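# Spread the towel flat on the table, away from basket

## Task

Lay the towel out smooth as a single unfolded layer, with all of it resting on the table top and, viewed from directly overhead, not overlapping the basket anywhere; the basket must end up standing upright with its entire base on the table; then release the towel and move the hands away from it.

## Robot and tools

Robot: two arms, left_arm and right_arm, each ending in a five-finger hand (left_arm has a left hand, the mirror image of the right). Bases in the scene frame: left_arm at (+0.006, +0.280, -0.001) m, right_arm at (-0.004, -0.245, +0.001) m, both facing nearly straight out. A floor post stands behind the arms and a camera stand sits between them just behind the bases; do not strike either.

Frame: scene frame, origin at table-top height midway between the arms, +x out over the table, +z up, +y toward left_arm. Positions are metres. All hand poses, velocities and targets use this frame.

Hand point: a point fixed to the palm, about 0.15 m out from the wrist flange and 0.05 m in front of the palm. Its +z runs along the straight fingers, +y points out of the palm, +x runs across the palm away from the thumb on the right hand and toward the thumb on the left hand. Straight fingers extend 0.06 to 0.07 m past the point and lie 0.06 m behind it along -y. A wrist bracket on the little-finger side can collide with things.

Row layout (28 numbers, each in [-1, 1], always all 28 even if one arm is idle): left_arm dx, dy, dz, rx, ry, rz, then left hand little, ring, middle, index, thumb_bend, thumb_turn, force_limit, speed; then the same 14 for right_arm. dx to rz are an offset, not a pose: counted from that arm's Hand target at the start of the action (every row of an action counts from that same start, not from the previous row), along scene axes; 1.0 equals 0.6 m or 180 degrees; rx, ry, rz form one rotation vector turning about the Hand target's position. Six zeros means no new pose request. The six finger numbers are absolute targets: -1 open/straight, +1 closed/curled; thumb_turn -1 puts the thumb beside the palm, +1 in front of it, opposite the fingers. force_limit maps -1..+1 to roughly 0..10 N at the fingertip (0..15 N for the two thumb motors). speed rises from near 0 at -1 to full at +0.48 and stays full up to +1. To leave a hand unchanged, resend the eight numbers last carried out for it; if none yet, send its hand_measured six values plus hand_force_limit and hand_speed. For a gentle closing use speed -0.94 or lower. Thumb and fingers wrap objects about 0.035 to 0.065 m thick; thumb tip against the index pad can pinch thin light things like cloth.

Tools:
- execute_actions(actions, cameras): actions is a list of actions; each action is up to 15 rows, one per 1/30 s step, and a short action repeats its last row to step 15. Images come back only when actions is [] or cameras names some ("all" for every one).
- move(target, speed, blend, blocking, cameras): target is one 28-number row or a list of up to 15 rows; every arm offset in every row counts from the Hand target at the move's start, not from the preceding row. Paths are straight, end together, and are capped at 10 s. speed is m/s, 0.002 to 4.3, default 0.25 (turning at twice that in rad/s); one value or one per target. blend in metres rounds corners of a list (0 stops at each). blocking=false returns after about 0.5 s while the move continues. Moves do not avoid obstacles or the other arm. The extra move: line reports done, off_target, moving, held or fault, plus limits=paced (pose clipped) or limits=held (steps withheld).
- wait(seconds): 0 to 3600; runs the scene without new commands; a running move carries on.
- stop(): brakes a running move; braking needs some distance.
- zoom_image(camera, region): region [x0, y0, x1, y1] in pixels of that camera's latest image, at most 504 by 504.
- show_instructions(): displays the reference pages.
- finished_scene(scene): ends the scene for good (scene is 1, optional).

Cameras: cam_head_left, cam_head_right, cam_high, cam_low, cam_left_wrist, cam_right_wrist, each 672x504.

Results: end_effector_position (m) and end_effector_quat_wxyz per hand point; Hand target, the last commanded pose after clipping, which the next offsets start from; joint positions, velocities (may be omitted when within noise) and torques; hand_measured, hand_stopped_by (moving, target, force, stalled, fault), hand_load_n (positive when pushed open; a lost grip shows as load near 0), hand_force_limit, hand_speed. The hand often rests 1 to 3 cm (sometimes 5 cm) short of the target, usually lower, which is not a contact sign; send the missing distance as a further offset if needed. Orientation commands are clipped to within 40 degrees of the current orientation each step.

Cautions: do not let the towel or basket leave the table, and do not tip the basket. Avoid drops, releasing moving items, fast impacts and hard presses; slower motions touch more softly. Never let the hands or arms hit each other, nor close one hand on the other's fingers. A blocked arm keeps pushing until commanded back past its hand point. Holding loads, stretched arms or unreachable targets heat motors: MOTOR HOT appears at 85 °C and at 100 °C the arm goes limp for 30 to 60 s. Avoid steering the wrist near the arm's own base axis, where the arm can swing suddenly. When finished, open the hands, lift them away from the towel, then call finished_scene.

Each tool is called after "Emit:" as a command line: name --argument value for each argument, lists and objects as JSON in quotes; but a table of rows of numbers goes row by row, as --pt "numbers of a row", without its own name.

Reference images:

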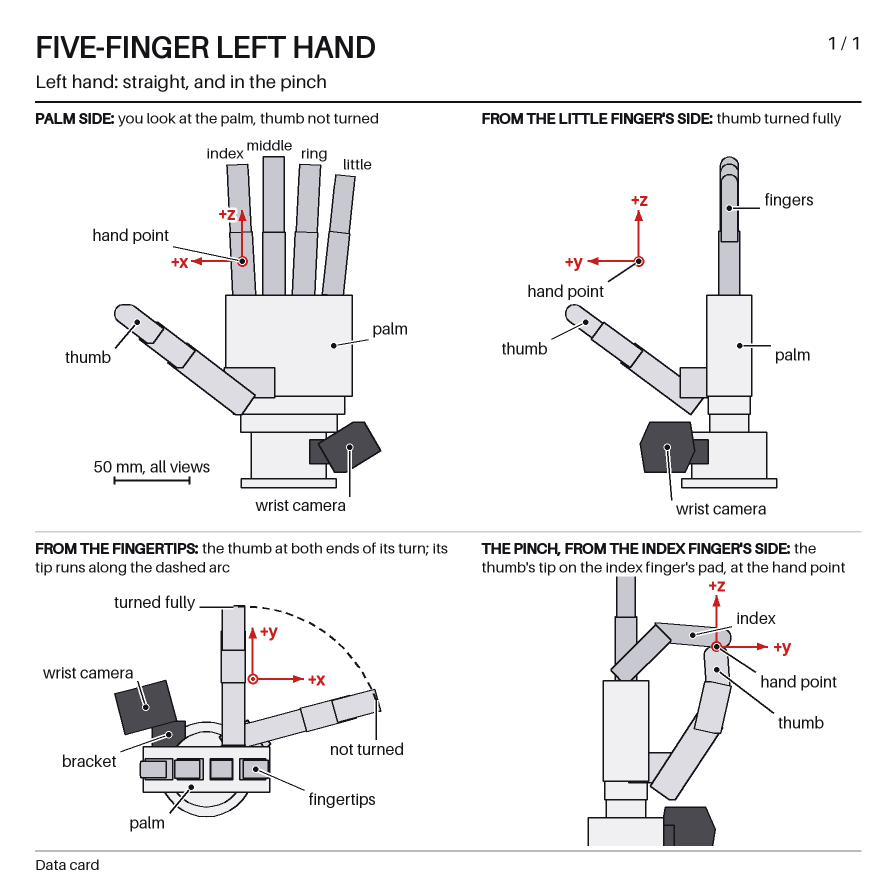

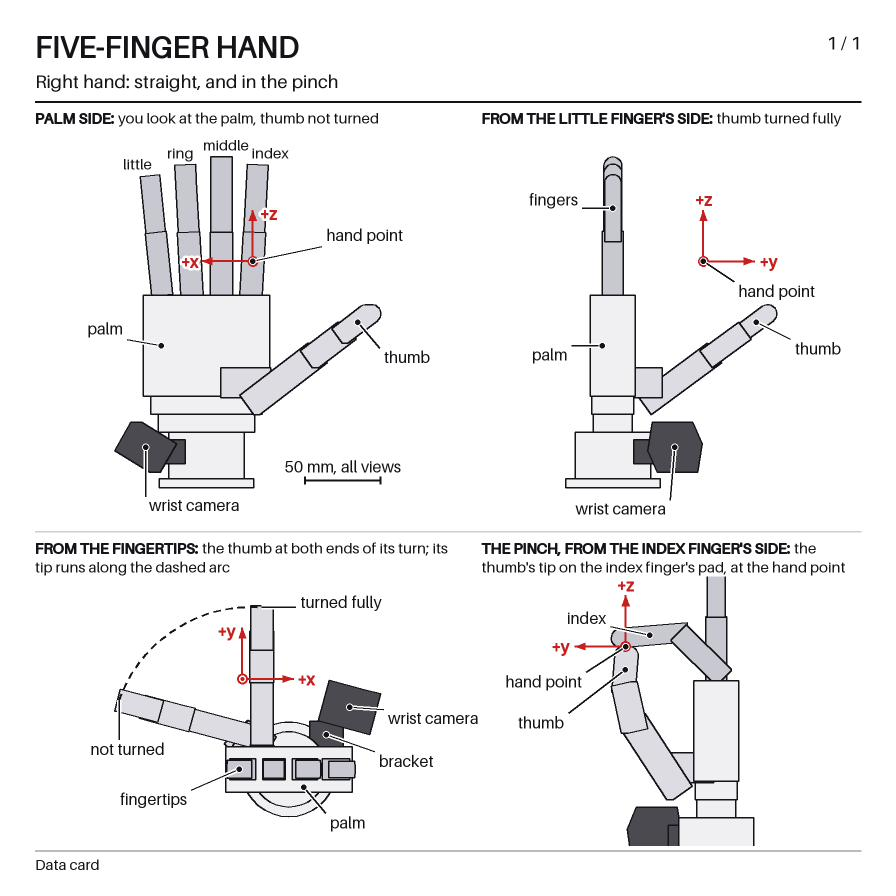

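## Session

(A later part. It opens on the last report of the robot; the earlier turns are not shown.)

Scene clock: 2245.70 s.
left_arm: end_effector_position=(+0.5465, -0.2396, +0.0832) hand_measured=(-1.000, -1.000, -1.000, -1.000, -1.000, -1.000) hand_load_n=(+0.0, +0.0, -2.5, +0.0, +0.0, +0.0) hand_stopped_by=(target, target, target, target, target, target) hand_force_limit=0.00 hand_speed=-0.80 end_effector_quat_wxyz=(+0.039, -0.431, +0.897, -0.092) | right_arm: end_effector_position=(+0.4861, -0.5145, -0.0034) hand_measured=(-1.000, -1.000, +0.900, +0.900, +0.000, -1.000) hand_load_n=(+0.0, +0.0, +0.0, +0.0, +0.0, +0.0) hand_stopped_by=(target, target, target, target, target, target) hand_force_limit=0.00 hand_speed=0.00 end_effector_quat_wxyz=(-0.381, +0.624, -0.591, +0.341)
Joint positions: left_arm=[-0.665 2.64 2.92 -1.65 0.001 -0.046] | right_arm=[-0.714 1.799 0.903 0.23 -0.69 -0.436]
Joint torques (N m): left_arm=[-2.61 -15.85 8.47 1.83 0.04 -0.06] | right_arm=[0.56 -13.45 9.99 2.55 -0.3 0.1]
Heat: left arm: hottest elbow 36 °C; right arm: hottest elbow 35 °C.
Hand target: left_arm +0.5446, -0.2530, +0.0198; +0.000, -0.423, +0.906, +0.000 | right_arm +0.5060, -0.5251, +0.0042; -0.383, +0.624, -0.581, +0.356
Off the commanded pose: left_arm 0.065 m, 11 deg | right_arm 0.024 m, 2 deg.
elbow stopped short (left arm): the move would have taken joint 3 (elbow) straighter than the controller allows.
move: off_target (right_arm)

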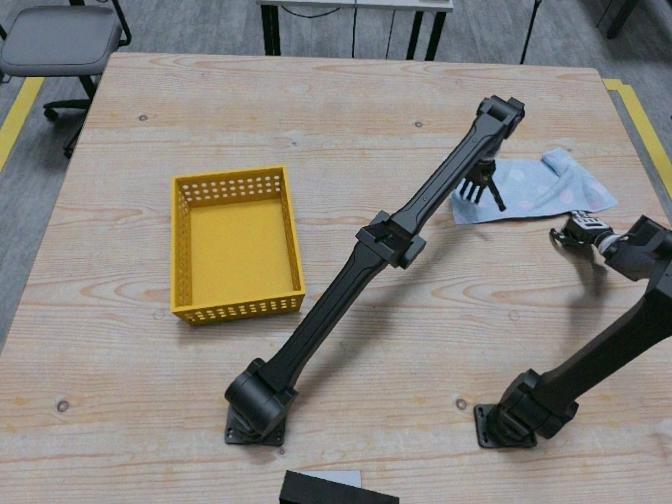

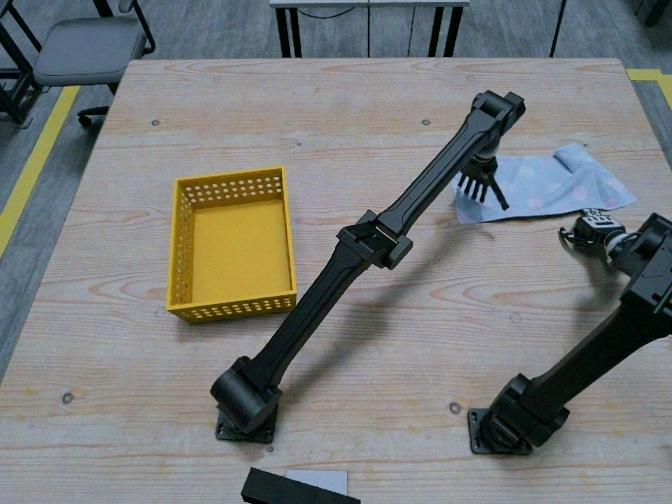

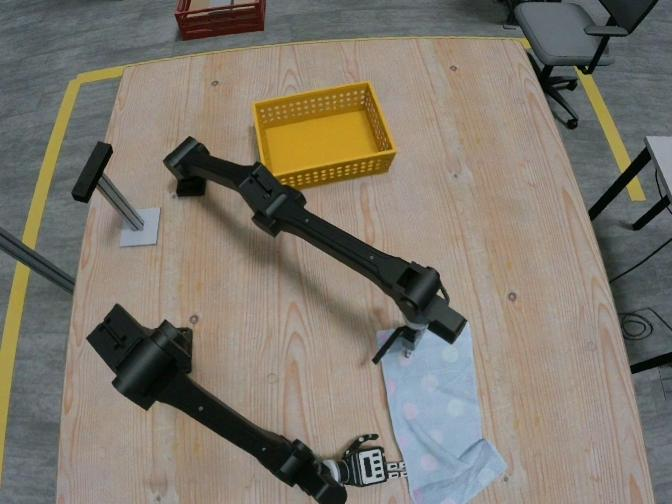

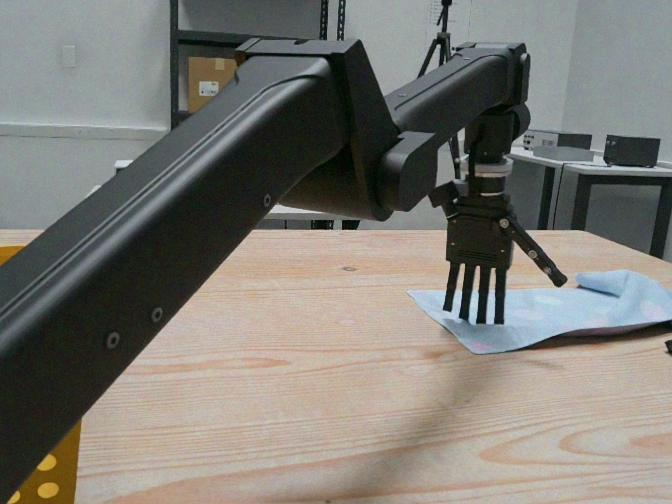

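Emit:
move --pt "0 0 0 0 0 0 -1 -1 -1 -1 -1 -1 0 -0.8 0.0 0 0.13 0 0 0 -1 -1 0.9 0.9 0 -1 0 0" --pt "0 0 0 0 0 0 -1 -1 -1 -1 -1 -1 0 -0.8 0 0 0.13 0 0 0 -1 -1 -1 -1 0 -1 0 0" --speed 0.1 --cameras '["cam_head_left","cam_head_right","cam_high","cam_low"]'

Emit:
zoom_image --camera "cam_head_right" --region '[560, 130, 660, 230]'

Emit:
zoom_image --camera "cam_high" --region '[340, 400, 540, 504]'

Emit:
zoom_image --camera "cam_low" --region '[532, 240, 672, 380]'

Scene clock: 2255.37 s.
left_arm: end_effector_position=(+0.5465, -0.2396, +0.0832) hand_measured=(-1.000, -1.000, -1.000, -1.000, -1.000, -1.000) hand_load_n=(+0.0, +0.0, -2.5, +0.0, +0.5, +0.0) hand_stopped_by=(target, target, target, target, target, target) hand_force_limit=0.00 hand_speed=-0.80 end_effector_quat_wxyz=(+0.039, -0.431, +0.897, -0.092) | right_arm: end_effector_position=(+0.4873, -0.5159, +0.0560) hand_measured=(-1.000, -1.000, -1.000, -1.000, +0.000, -1.000) hand_load_n=(+0.0, +0.0, +0.0, +0.0, +0.0, +0.0) hand_stopped_by=(target, target, target, target, target, target) hand_force_limit=0.00 hand_speed=0.00 end_effector_quat_wxyz=(-0.380, +0.622, -0.595, +0.338)
Joint positions: left_arm=[-0.665 2.64 2.92 -1.65 0.001 -0.046] | right_arm=[-0.713 1.678 0.952 0.052 -0.686 -0.432]
Joint torques (N m): left_arm=[-2.55 -15.85 8.47 1.83 0.04 -0.06] | right_arm=[0.5 -15.74 11.45 1.33 -0.46 0.08]
Heat: left arm: hottest elbow 36 °C; right arm: hottest elbow 36 °C.
Hand target: left_arm +0.5446, -0.2530, +0.0198; +0.000, -0.423, +0.906, +0.000 | right_arm +0.5061, -0.5251, +0.0823; -0.382, +0.623, -0.581, +0.357
Off the commanded pose: left_arm 0.065 m, 11 deg | right_arm 0.033 m, 3 deg.
elbow stopped short (left arm): the move would have taken joint 3 (elbow) straighter than the controller allows.
move: off_target (right_arm); target 2's new numbers were sent with right_arm's hand 0.033 m and 3 deg from that target

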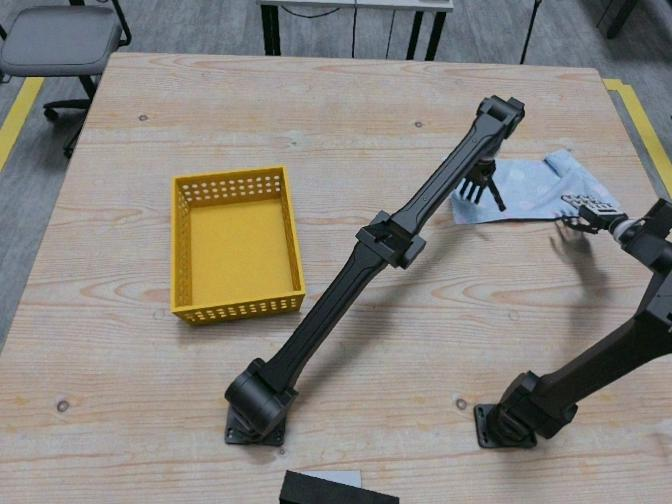

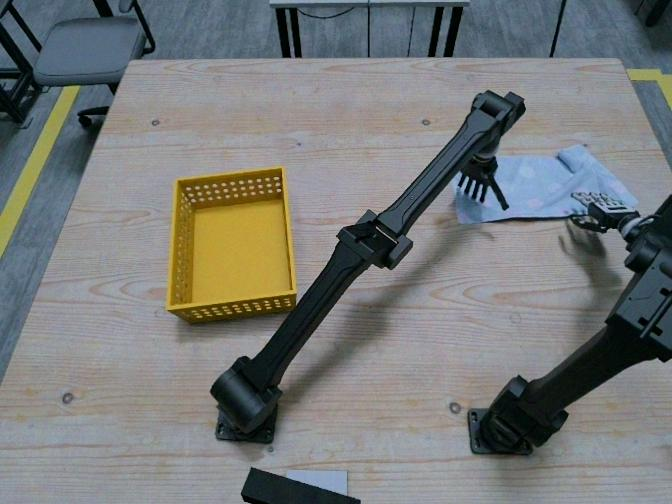

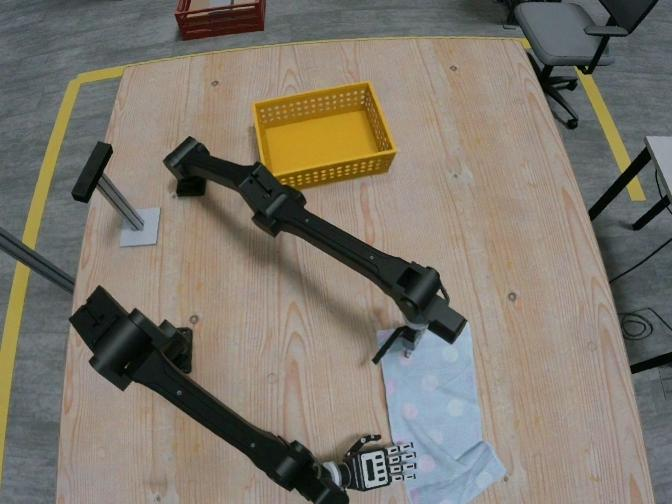

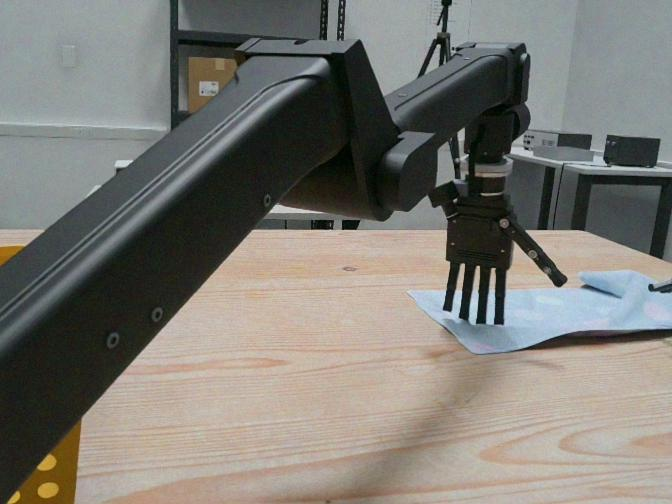

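Scaled by 5.040 from the camera's image (finer frame: 960x720).

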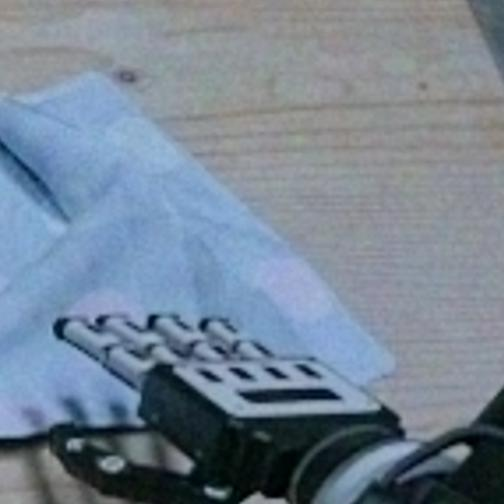

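Scaled by 2.520 from the camera's image (finer frame: 960x720).

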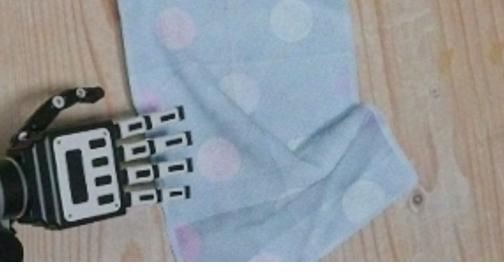

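Scaled by 3.600 from the camera's image (finer frame: 960x720).

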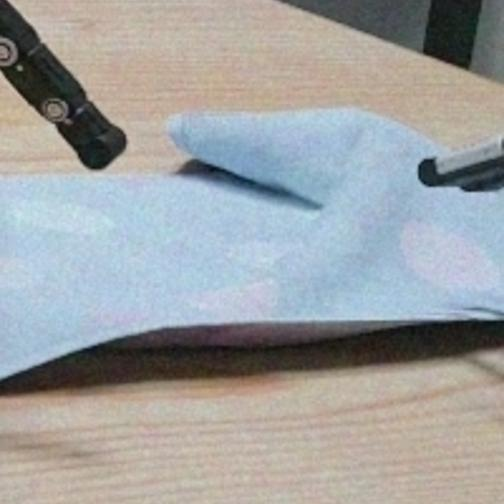

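Emit:
move --pt "0 0 0 0 0 0 -1 -1 -1 -1 -1 -1 0 -0.8 -0.12 0 0.0 0 0 0 -1 -1 0.9 0.9 0 -1 0 0" --pt "0 0 0 0 0 0 -1 -1 -1 -1 -1 -1 0 -0.8 -0.12 0 -0.125 0 0 0 -1 -1 0.9 0.9 0 -1 0 0" --pt "0 0 0 0 0 0 -1 -1 -1 -1 -1 -1 0 -0.8 0.04 0 -0.125 0 0 0 -1 -1 0.9 0.9 0 -1 0 0" --speed 0.12 --cameras '["cam_head_left","cam_head_right","cam_high","cam_low"]'

Emit:
zoom_image --camera "cam_head_right" --region '[560, 130, 660, 230]'

Emit:
zoom_image --camera "cam_high" --region '[340, 400, 540, 504]'

Emit:
zoom_image --camera "cam_low" --region '[532, 240, 672, 380]'

Scene clock: 2268.57 s.
left_arm: end_effector_position=(+0.5465, -0.2396, +0.0832) hand_measured=(-1.000, -1.000, -1.000, -1.000, -1.000, -1.000) hand_load_n=(+0.0, +0.0, -2.5, +0.0, +0.0, +0.0) hand_stopped_by=(target, target, target, target, target, target) hand_force_limit=0.00 hand_speed=-0.80 end_effector_quat_wxyz=(+0.039, -0.431, +0.897, -0.092) | right_arm: end_effector_position=(+0.5086, -0.5143, -0.0022) hand_measured=(-1.000, -1.000, +0.900, +0.900, +0.000, -1.000) hand_load_n=(+0.0, +0.0, +0.5, +0.5, +0.0, +0.0) hand_stopped_by=(target, target, target, target, target, target) hand_force_limit=0.00 hand_speed=0.00 end_effector_quat_wxyz=(-0.380, +0.624, -0.592, +0.340)
Joint positions: left_arm=[-0.665 2.64 2.92 -1.65 0.001 -0.046] | right_arm=[-0.682 1.828 0.955 0.219 -0.664 -0.413]
Joint torques (N m): left_arm=[-2.61 -15.85 8.47 1.83 0.04 -0.06] | right_arm=[0.44 -14.21 10.39 2.54 -0.29 0.16]
Heat: left arm: hottest elbow 36 °C; right arm: hottest elbow 36 °C.
Hand target: left_arm +0.5446, -0.2530, +0.0198; +0.000, -0.423, +0.906, +0.000 | right_arm +0.5300, -0.5252, +0.0072; -0.382, +0.623, -0.581, +0.357
Off the commanded pose: left_arm 0.065 m, 11 deg | right_arm 0.026 m, 2 deg.
elbow stopped short (left arm): the move would have taken joint 3 (elbow) straighter than the controller allows.
move: off_target (right_arm)

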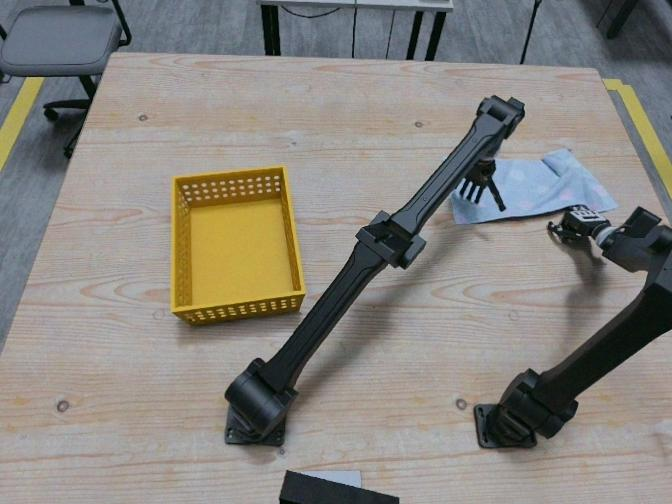

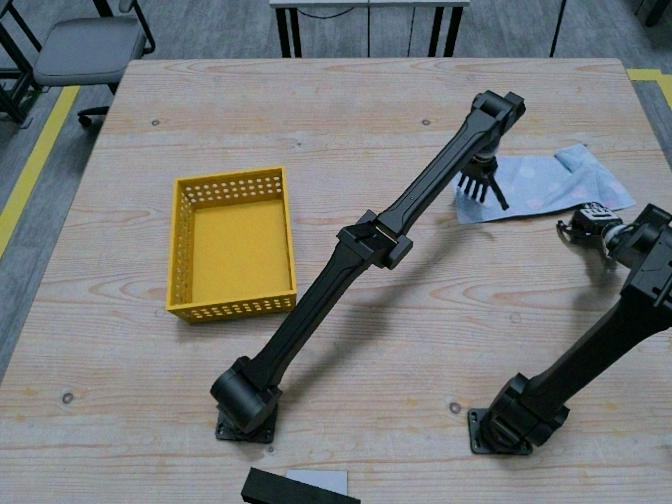

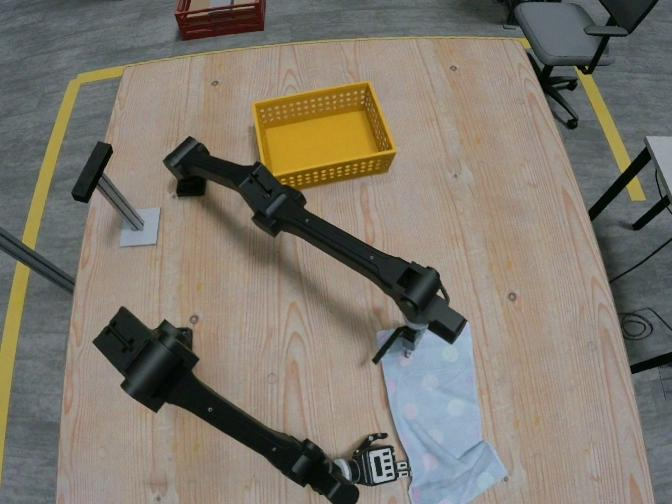

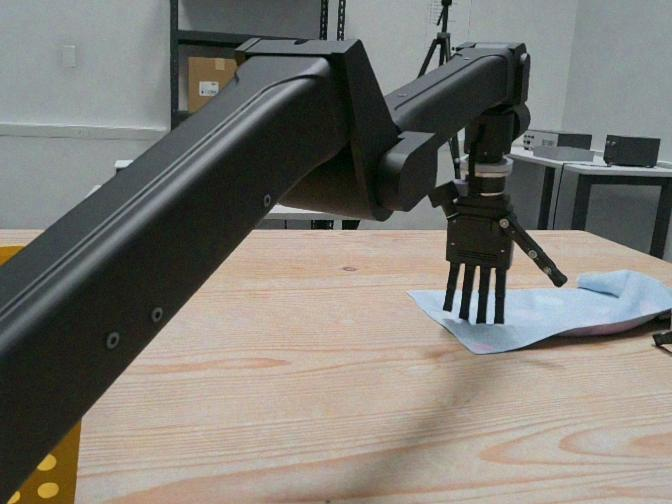

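Scaled by 5.040 from the camera's image (finer frame: 960x720).

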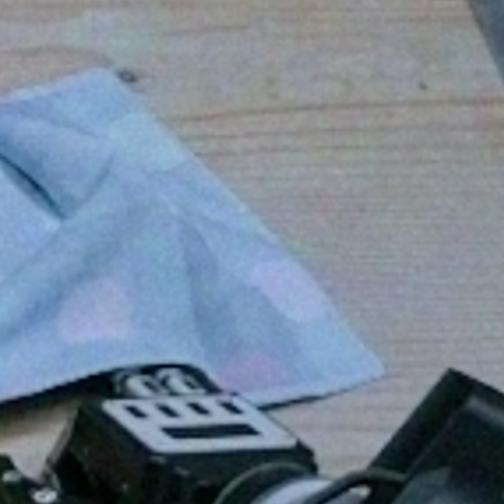

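Scaled by 2.520 from the camera's image (finer frame: 960x720).

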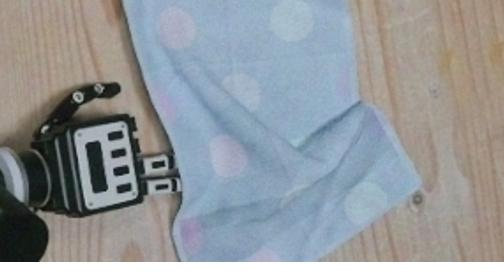

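Scaled by 3.600 from the camera's image (finer frame: 960x720).

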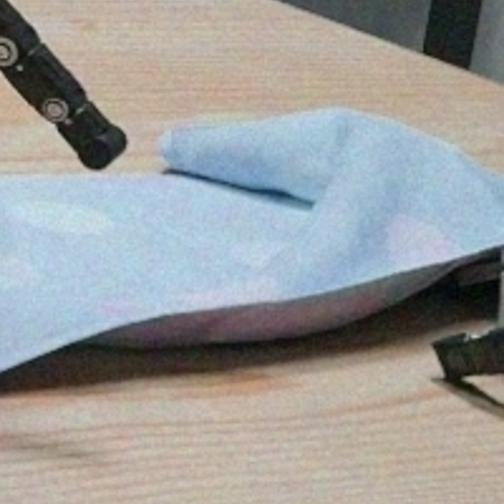

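Emit:
move --pt "0 0 0 0 0 0 -1 -1 -1 -1 -1 -1 0 -0.8 0.03 0 0.05 0 0 0 -1 -1 0.9 0.9 0 -1 0 0" --pt "0 0 0 0 0 0 -1 -1 -1 -1 -1 -1 0 -0.8 0.06 0 0.12 0 0 0 -1 -1 0.9 0.9 0 -1 0 0" --pt "0 0 0 0 0 0 -1 -1 -1 -1 -1 -1 0 -0.8 0.06 0 0.12 0 0 0 -1 -1 -1 -1 0 -1 0 0" --speed 0.1 --cameras '["cam_head_left","cam_head_right","cam_high","cam_low"]'

Emit:
zoom_image --camera "cam_head_right" --region '[560, 130, 660, 230]'

Emit:
zoom_image --camera "cam_high" --region '[340, 400, 540, 504]'

Emit:
zoom_image --camera "cam_low" --region '[532, 240, 672, 380]'

Scene clock: 2279.00 s.
left_arm: end_effector_position=(+0.5465, -0.2396, +0.0832) hand_measured=(-1.000, -1.000, -1.000, -1.000, -1.000, -1.000) hand_load_n=(+0.0, +0.0, -2.5, +0.0, +0.0, +0.0) hand_stopped_by=(target, target, target, target, target, target) hand_force_limit=0.00 hand_speed=-0.80 end_effector_quat_wxyz=(+0.039, -0.431, +0.897, -0.092) | right_arm: end_effector_position=(+0.5453, -0.5164, +0.0503) hand_measured=(-1.000, -1.000, -1.000, -1.000, +0.000, -1.000) hand_load_n=(+0.0, +0.0, +0.0, +0.0, +0.0, +0.0) hand_stopped_by=(target, target, target, target, target, target) hand_force_limit=0.00 hand_speed=0.00 end_effector_quat_wxyz=(-0.378, +0.624, -0.595, +0.336)
Joint positions: left_arm=[-0.665 2.64 2.92 -1.65 0.001 -0.046] | right_arm=[-0.639 1.783 1.082 0.056 -0.626 -0.381]
Joint torques (N m): left_arm=[-2.55 -15.85 8.47 1.84 0.04 -0.06] | right_arm=[0.38 -16.79 11.9 1.43 -0.41 0.09]
Heat: left arm: hottest elbow 36 °C; right arm: hottest elbow 37 °C.
Hand target: left_arm +0.5446, -0.2530, +0.0198; +0.000, -0.423, +0.906, +0.000 | right_arm +0.5660, -0.5252, +0.0792; -0.382, +0.623, -0.581, +0.357
Off the commanded pose: left_arm 0.065 m, 11 deg | right_arm 0.037 m, 3 deg.
elbow stopped short (left arm): the move would have taken joint 3 (elbow) straighter than the controller allows.
move: off_target (right_arm); target 3's new numbers were sent with right_arm's hand 0.037 m and 3 deg from that target

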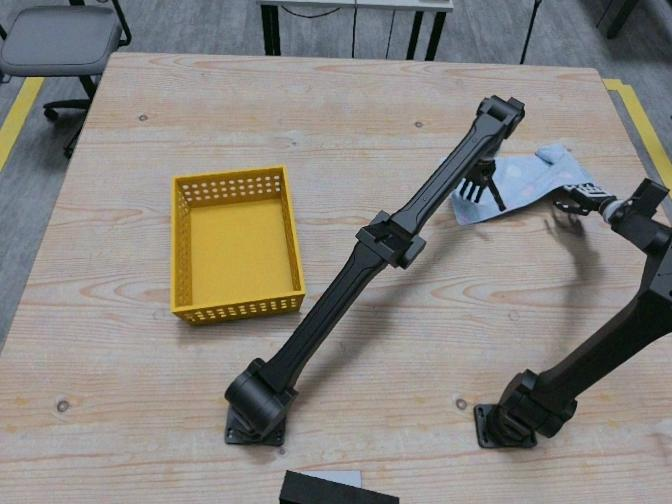

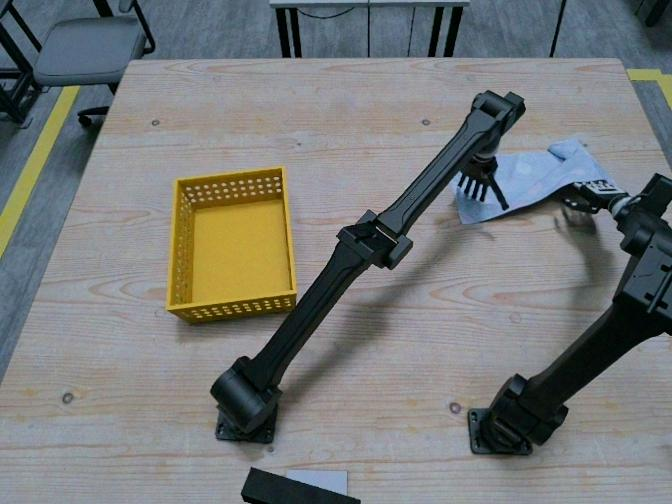

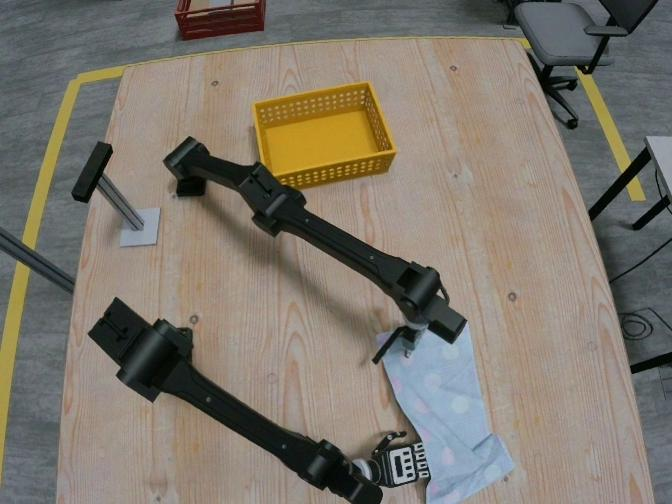

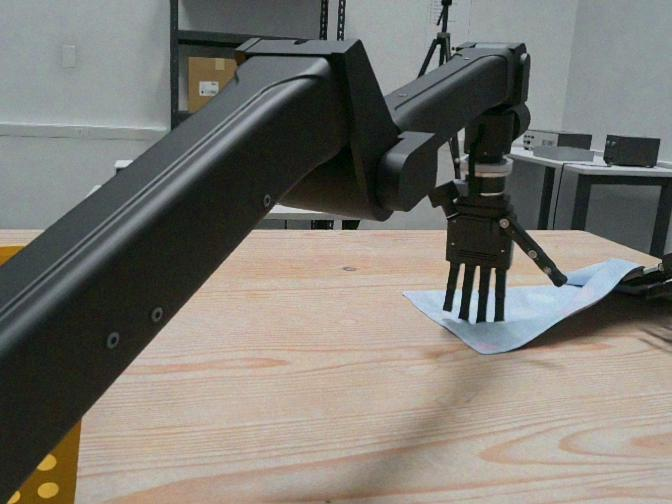

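Scaled by 5.040 from the camera's image (finer frame: 960x720).

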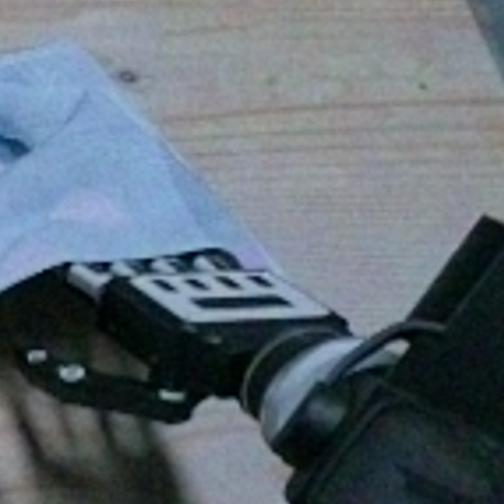

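Scaled by 2.520 from the camera's image (finer frame: 960x720).

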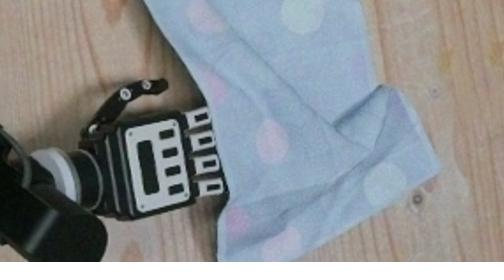

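Scaled by 3.600 from the camera's image (finer frame: 960x720).

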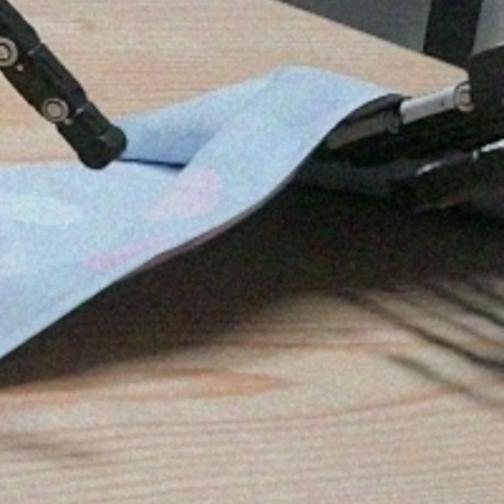

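Emit:
move --pt "0 0 0 0 0 0 -1 -1 -1 -1 -1 -1 0 -0.8 -0.02 -0.03 -0.115 0 0 0 -1 -1 -1 -1 0 -1 0 0" --pt "0 0 0 0 0 0 -1 -1 -1 -1 -1 -1 0 -0.8 0.06 -0.03 -0.115 0 0 0 -1 -1 -1 -1 0 -1 0 0" --speed 0.08 --cameras '["cam_head_left","cam_head_right","cam_high","cam_low"]'

Emit:
zoom_image --camera "cam_head_right" --region '[560, 130, 660, 230]'

Emit:
zoom_image --camera "cam_high" --region '[340, 400, 540, 504]'

Emit:
zoom_image --camera "cam_low" --region '[532, 240, 672, 380]'

Scene clock: 2290.10 s.
left_arm: end_effector_position=(+0.5465, -0.2396, +0.0832) hand_measured=(-1.000, -1.000, -1.000, -1.000, -1.000, -1.000) hand_load_n=(+0.0, +0.0, -2.5, +0.0, +0.0, +0.0) hand_stopped_by=(target, target, target, target, target, target) hand_force_limit=0.00 hand_speed=-0.80 end_effector_quat_wxyz=(+0.039, -0.431, +0.897, -0.092) | right_arm: end_effector_position=(+0.5819, -0.5370, +0.0024) hand_measured=(-1.000, -1.000, -1.000, -1.000, +0.000, -1.000) hand_load_n=(+0.0, +0.0, +0.0, +0.0, +0.0, +0.0) hand_stopped_by=(target, target, target, target, target, target) hand_force_limit=0.00 hand_speed=0.00 end_effector_quat_wxyz=(-0.380, +0.624, -0.588, +0.347)
Joint positions: left_arm=[-0.665 2.64 2.92 -1.65 0.001 -0.046] | right_arm=[-0.628 1.951 1.169 0.167 -0.618 -0.373]
Joint torques (N m): left_arm=[-2.55 -15.85 8.47 1.84 0.04 -0.07] | right_arm=[0.62 -17.03 11.25 1.83 -0.3 0.12]
Heat: left arm: hottest elbow 36 °C; right arm: hottest elbow 37 °C.
Hand target: left_arm +0.5446, -0.2530, +0.0198; +0.000, -0.423, +0.906, +0.000 | right_arm +0.6021, -0.5431, +0.0104; -0.383, +0.623, -0.581, +0.357
Off the commanded pose: left_arm 0.065 m, 11 deg | right_arm 0.022 m, 1 deg.
elbow stopped short (left arm): the move would have taken joint 3 (elbow) straighter than the controller allows.
move: off_target (right_arm)

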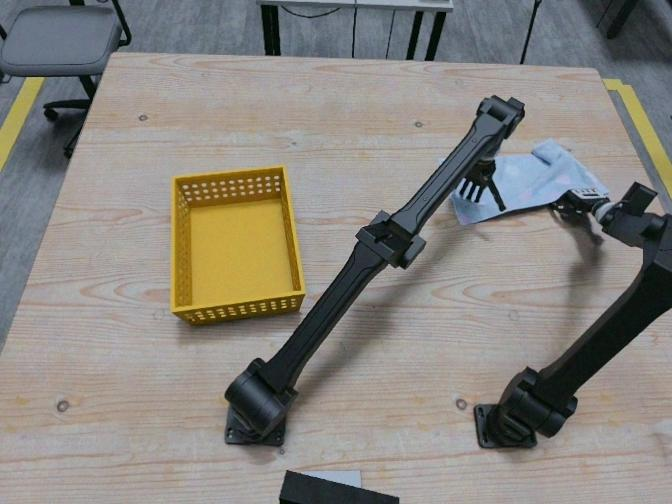

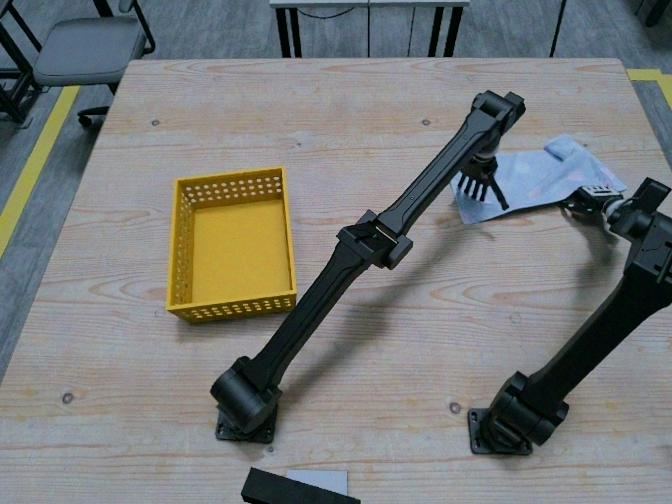

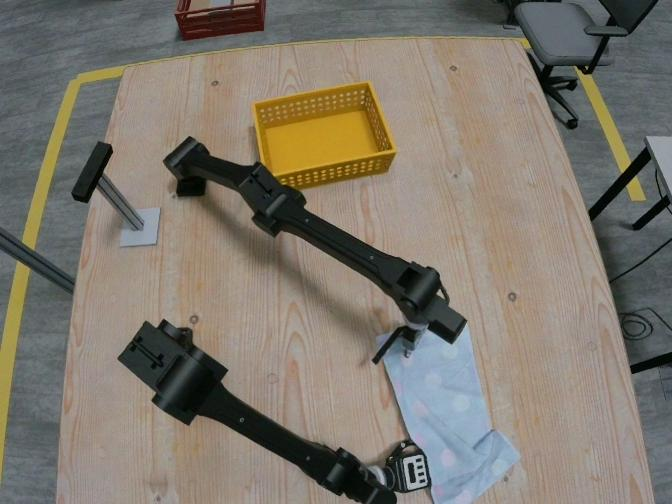

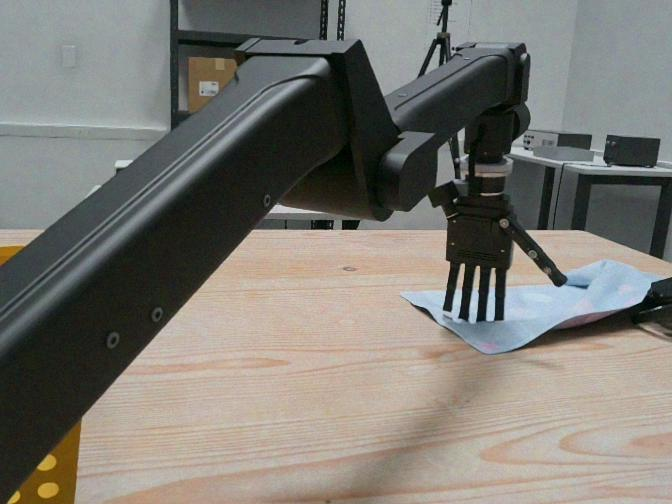

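Scaled by 5.040 from the camera's image (finer frame: 960x720).

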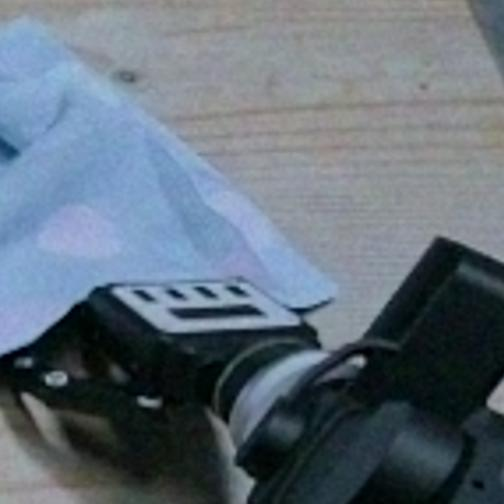

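Scaled by 2.520 from the camera's image (finer frame: 960x720).

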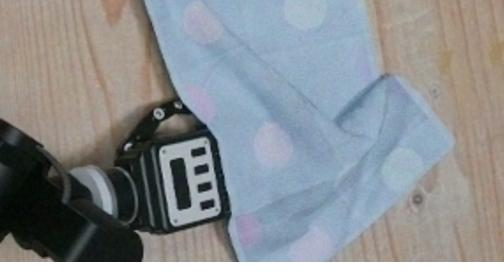

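Scaled by 3.600 from the camera's image (finer frame: 960x720).

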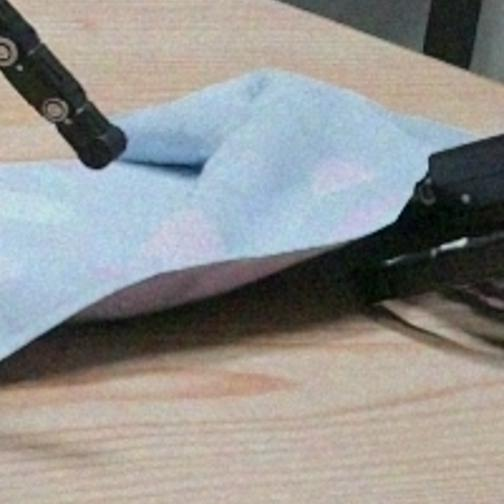

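Emit:
move --pt "0 0 0 0 0 0 -1 -1 -1 -1 -1 -1 0 -0.8 0.1 -0.01 0 0 0 0 -1 -1 -1 -1 0 -1 0 0" --speed 0.08 --cameras '["cam_head_left","cam_head_right","cam_high","cam_low"]'

Emit:
zoom_image --camera "cam_head_right" --region '[560, 130, 660, 230]'

Emit:
zoom_image --camera "cam_high" --region '[340, 400, 540, 504]'

Emit:
zoom_image --camera "cam_low" --region '[532, 240, 672, 380]'

Scene clock: 2301.23 s.
left_arm: end_effector_position=(+0.5465, -0.2396, +0.0832) hand_measured=(-1.000, -1.000, -1.000, -1.000, -1.000, -1.000) hand_load_n=(+0.0, +0.0, -2.5, +0.0, +0.0, +0.0) hand_stopped_by=(target, target, target, target, target, target) hand_force_limit=0.00 hand_speed=-0.80 end_effector_quat_wxyz=(+0.039, -0.431, +0.897, -0.092) | right_arm: end_effector_position=(+0.6440, -0.5464, +0.0039) hand_measured=(-1.000, -1.000, -1.000, -1.000, +0.000, -1.000) hand_load_n=(-0.5, +0.0, +0.0, +0.0, +0.0, +0.0) hand_stopped_by=(target, target, target, target, target, target) hand_force_limit=0.00 hand_speed=0.00 end_effector_quat_wxyz=(-0.380, +0.623, -0.585, +0.353)
Joint positions: left_arm=[-0.665 2.64 2.92 -1.65 0.001 -0.046] | right_arm=[-0.58 2.055 1.35 0.121 -0.576 -0.34]
Joint torques (N m): left_arm=[-2.55 -15.85 8.47 1.83 0.05 -0.07] | right_arm=[0.62 -17.96 11.56 1.36 -0.29 0.09]
Heat: left arm: hottest elbow 36 °C; right arm: hottest elbow 37 °C.
Hand target: left_arm +0.5446, -0.2530, +0.0198; +0.000, -0.423, +0.906, +0.000 | right_arm +0.6621, -0.5491, +0.0102; -0.382, +0.624, -0.581, +0.357
Off the commanded pose: left_arm 0.065 m, 11 deg | right_arm 0.019 m, 1 deg.
elbow stopped short (left arm): the move would have taken joint 3 (elbow) straighter than the controller allows.
move: off_target (right_arm)

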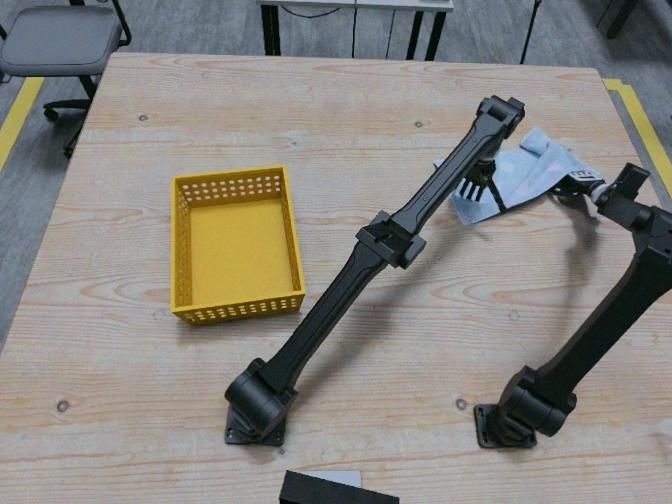

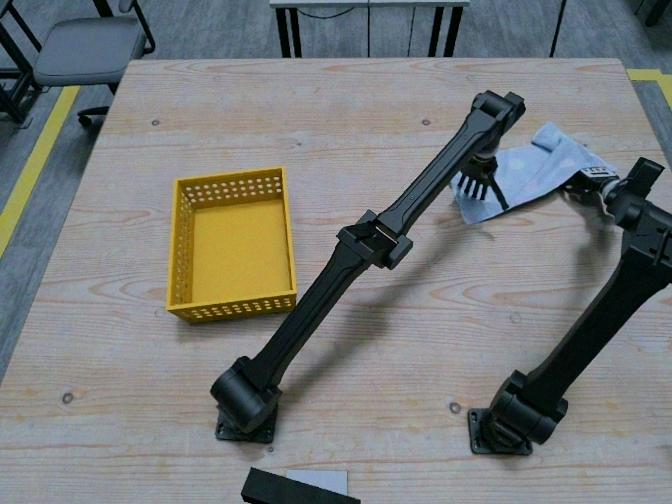

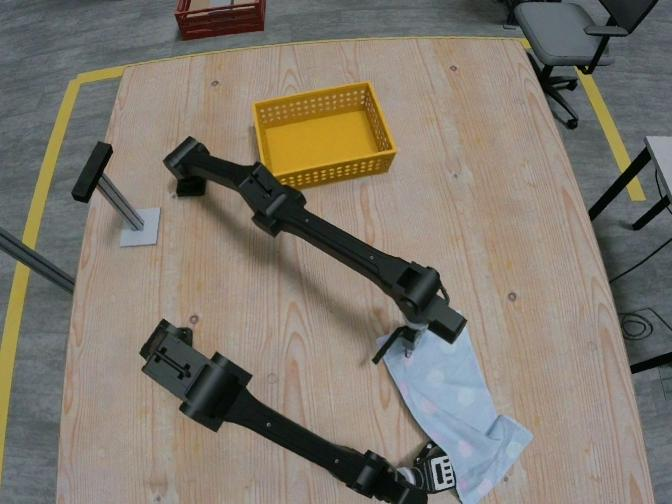

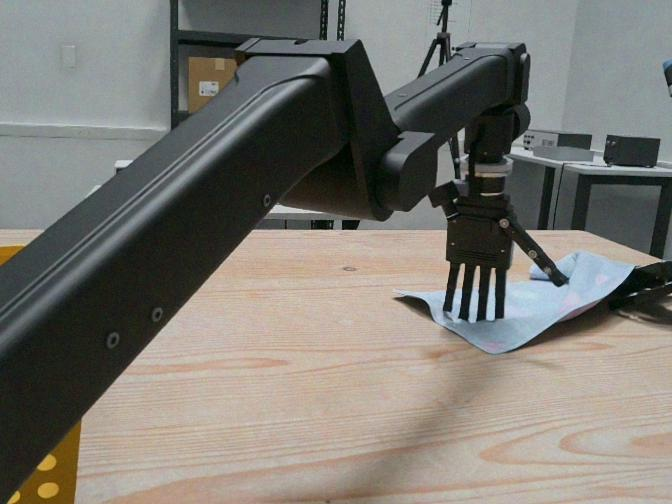

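Scaled by 5.040 from the camera's image (finer frame: 960x720).

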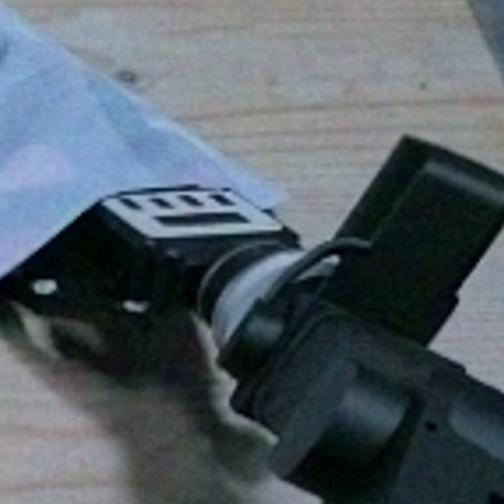

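Scaled by 2.520 from the camera's image (finer frame: 960x720).

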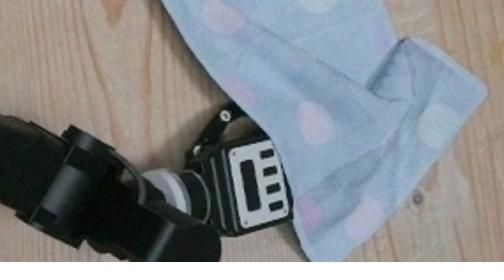

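Scaled by 3.600 from the camera's image (finer frame: 960x720).

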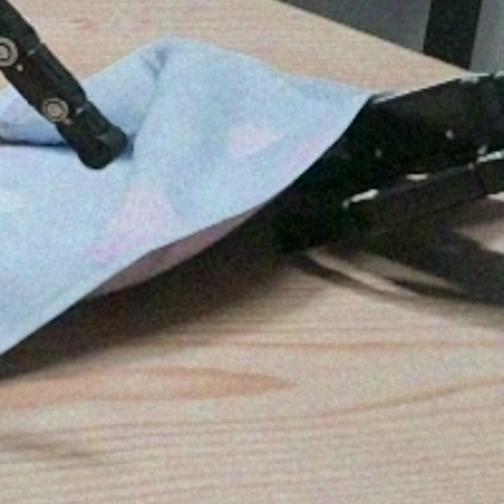

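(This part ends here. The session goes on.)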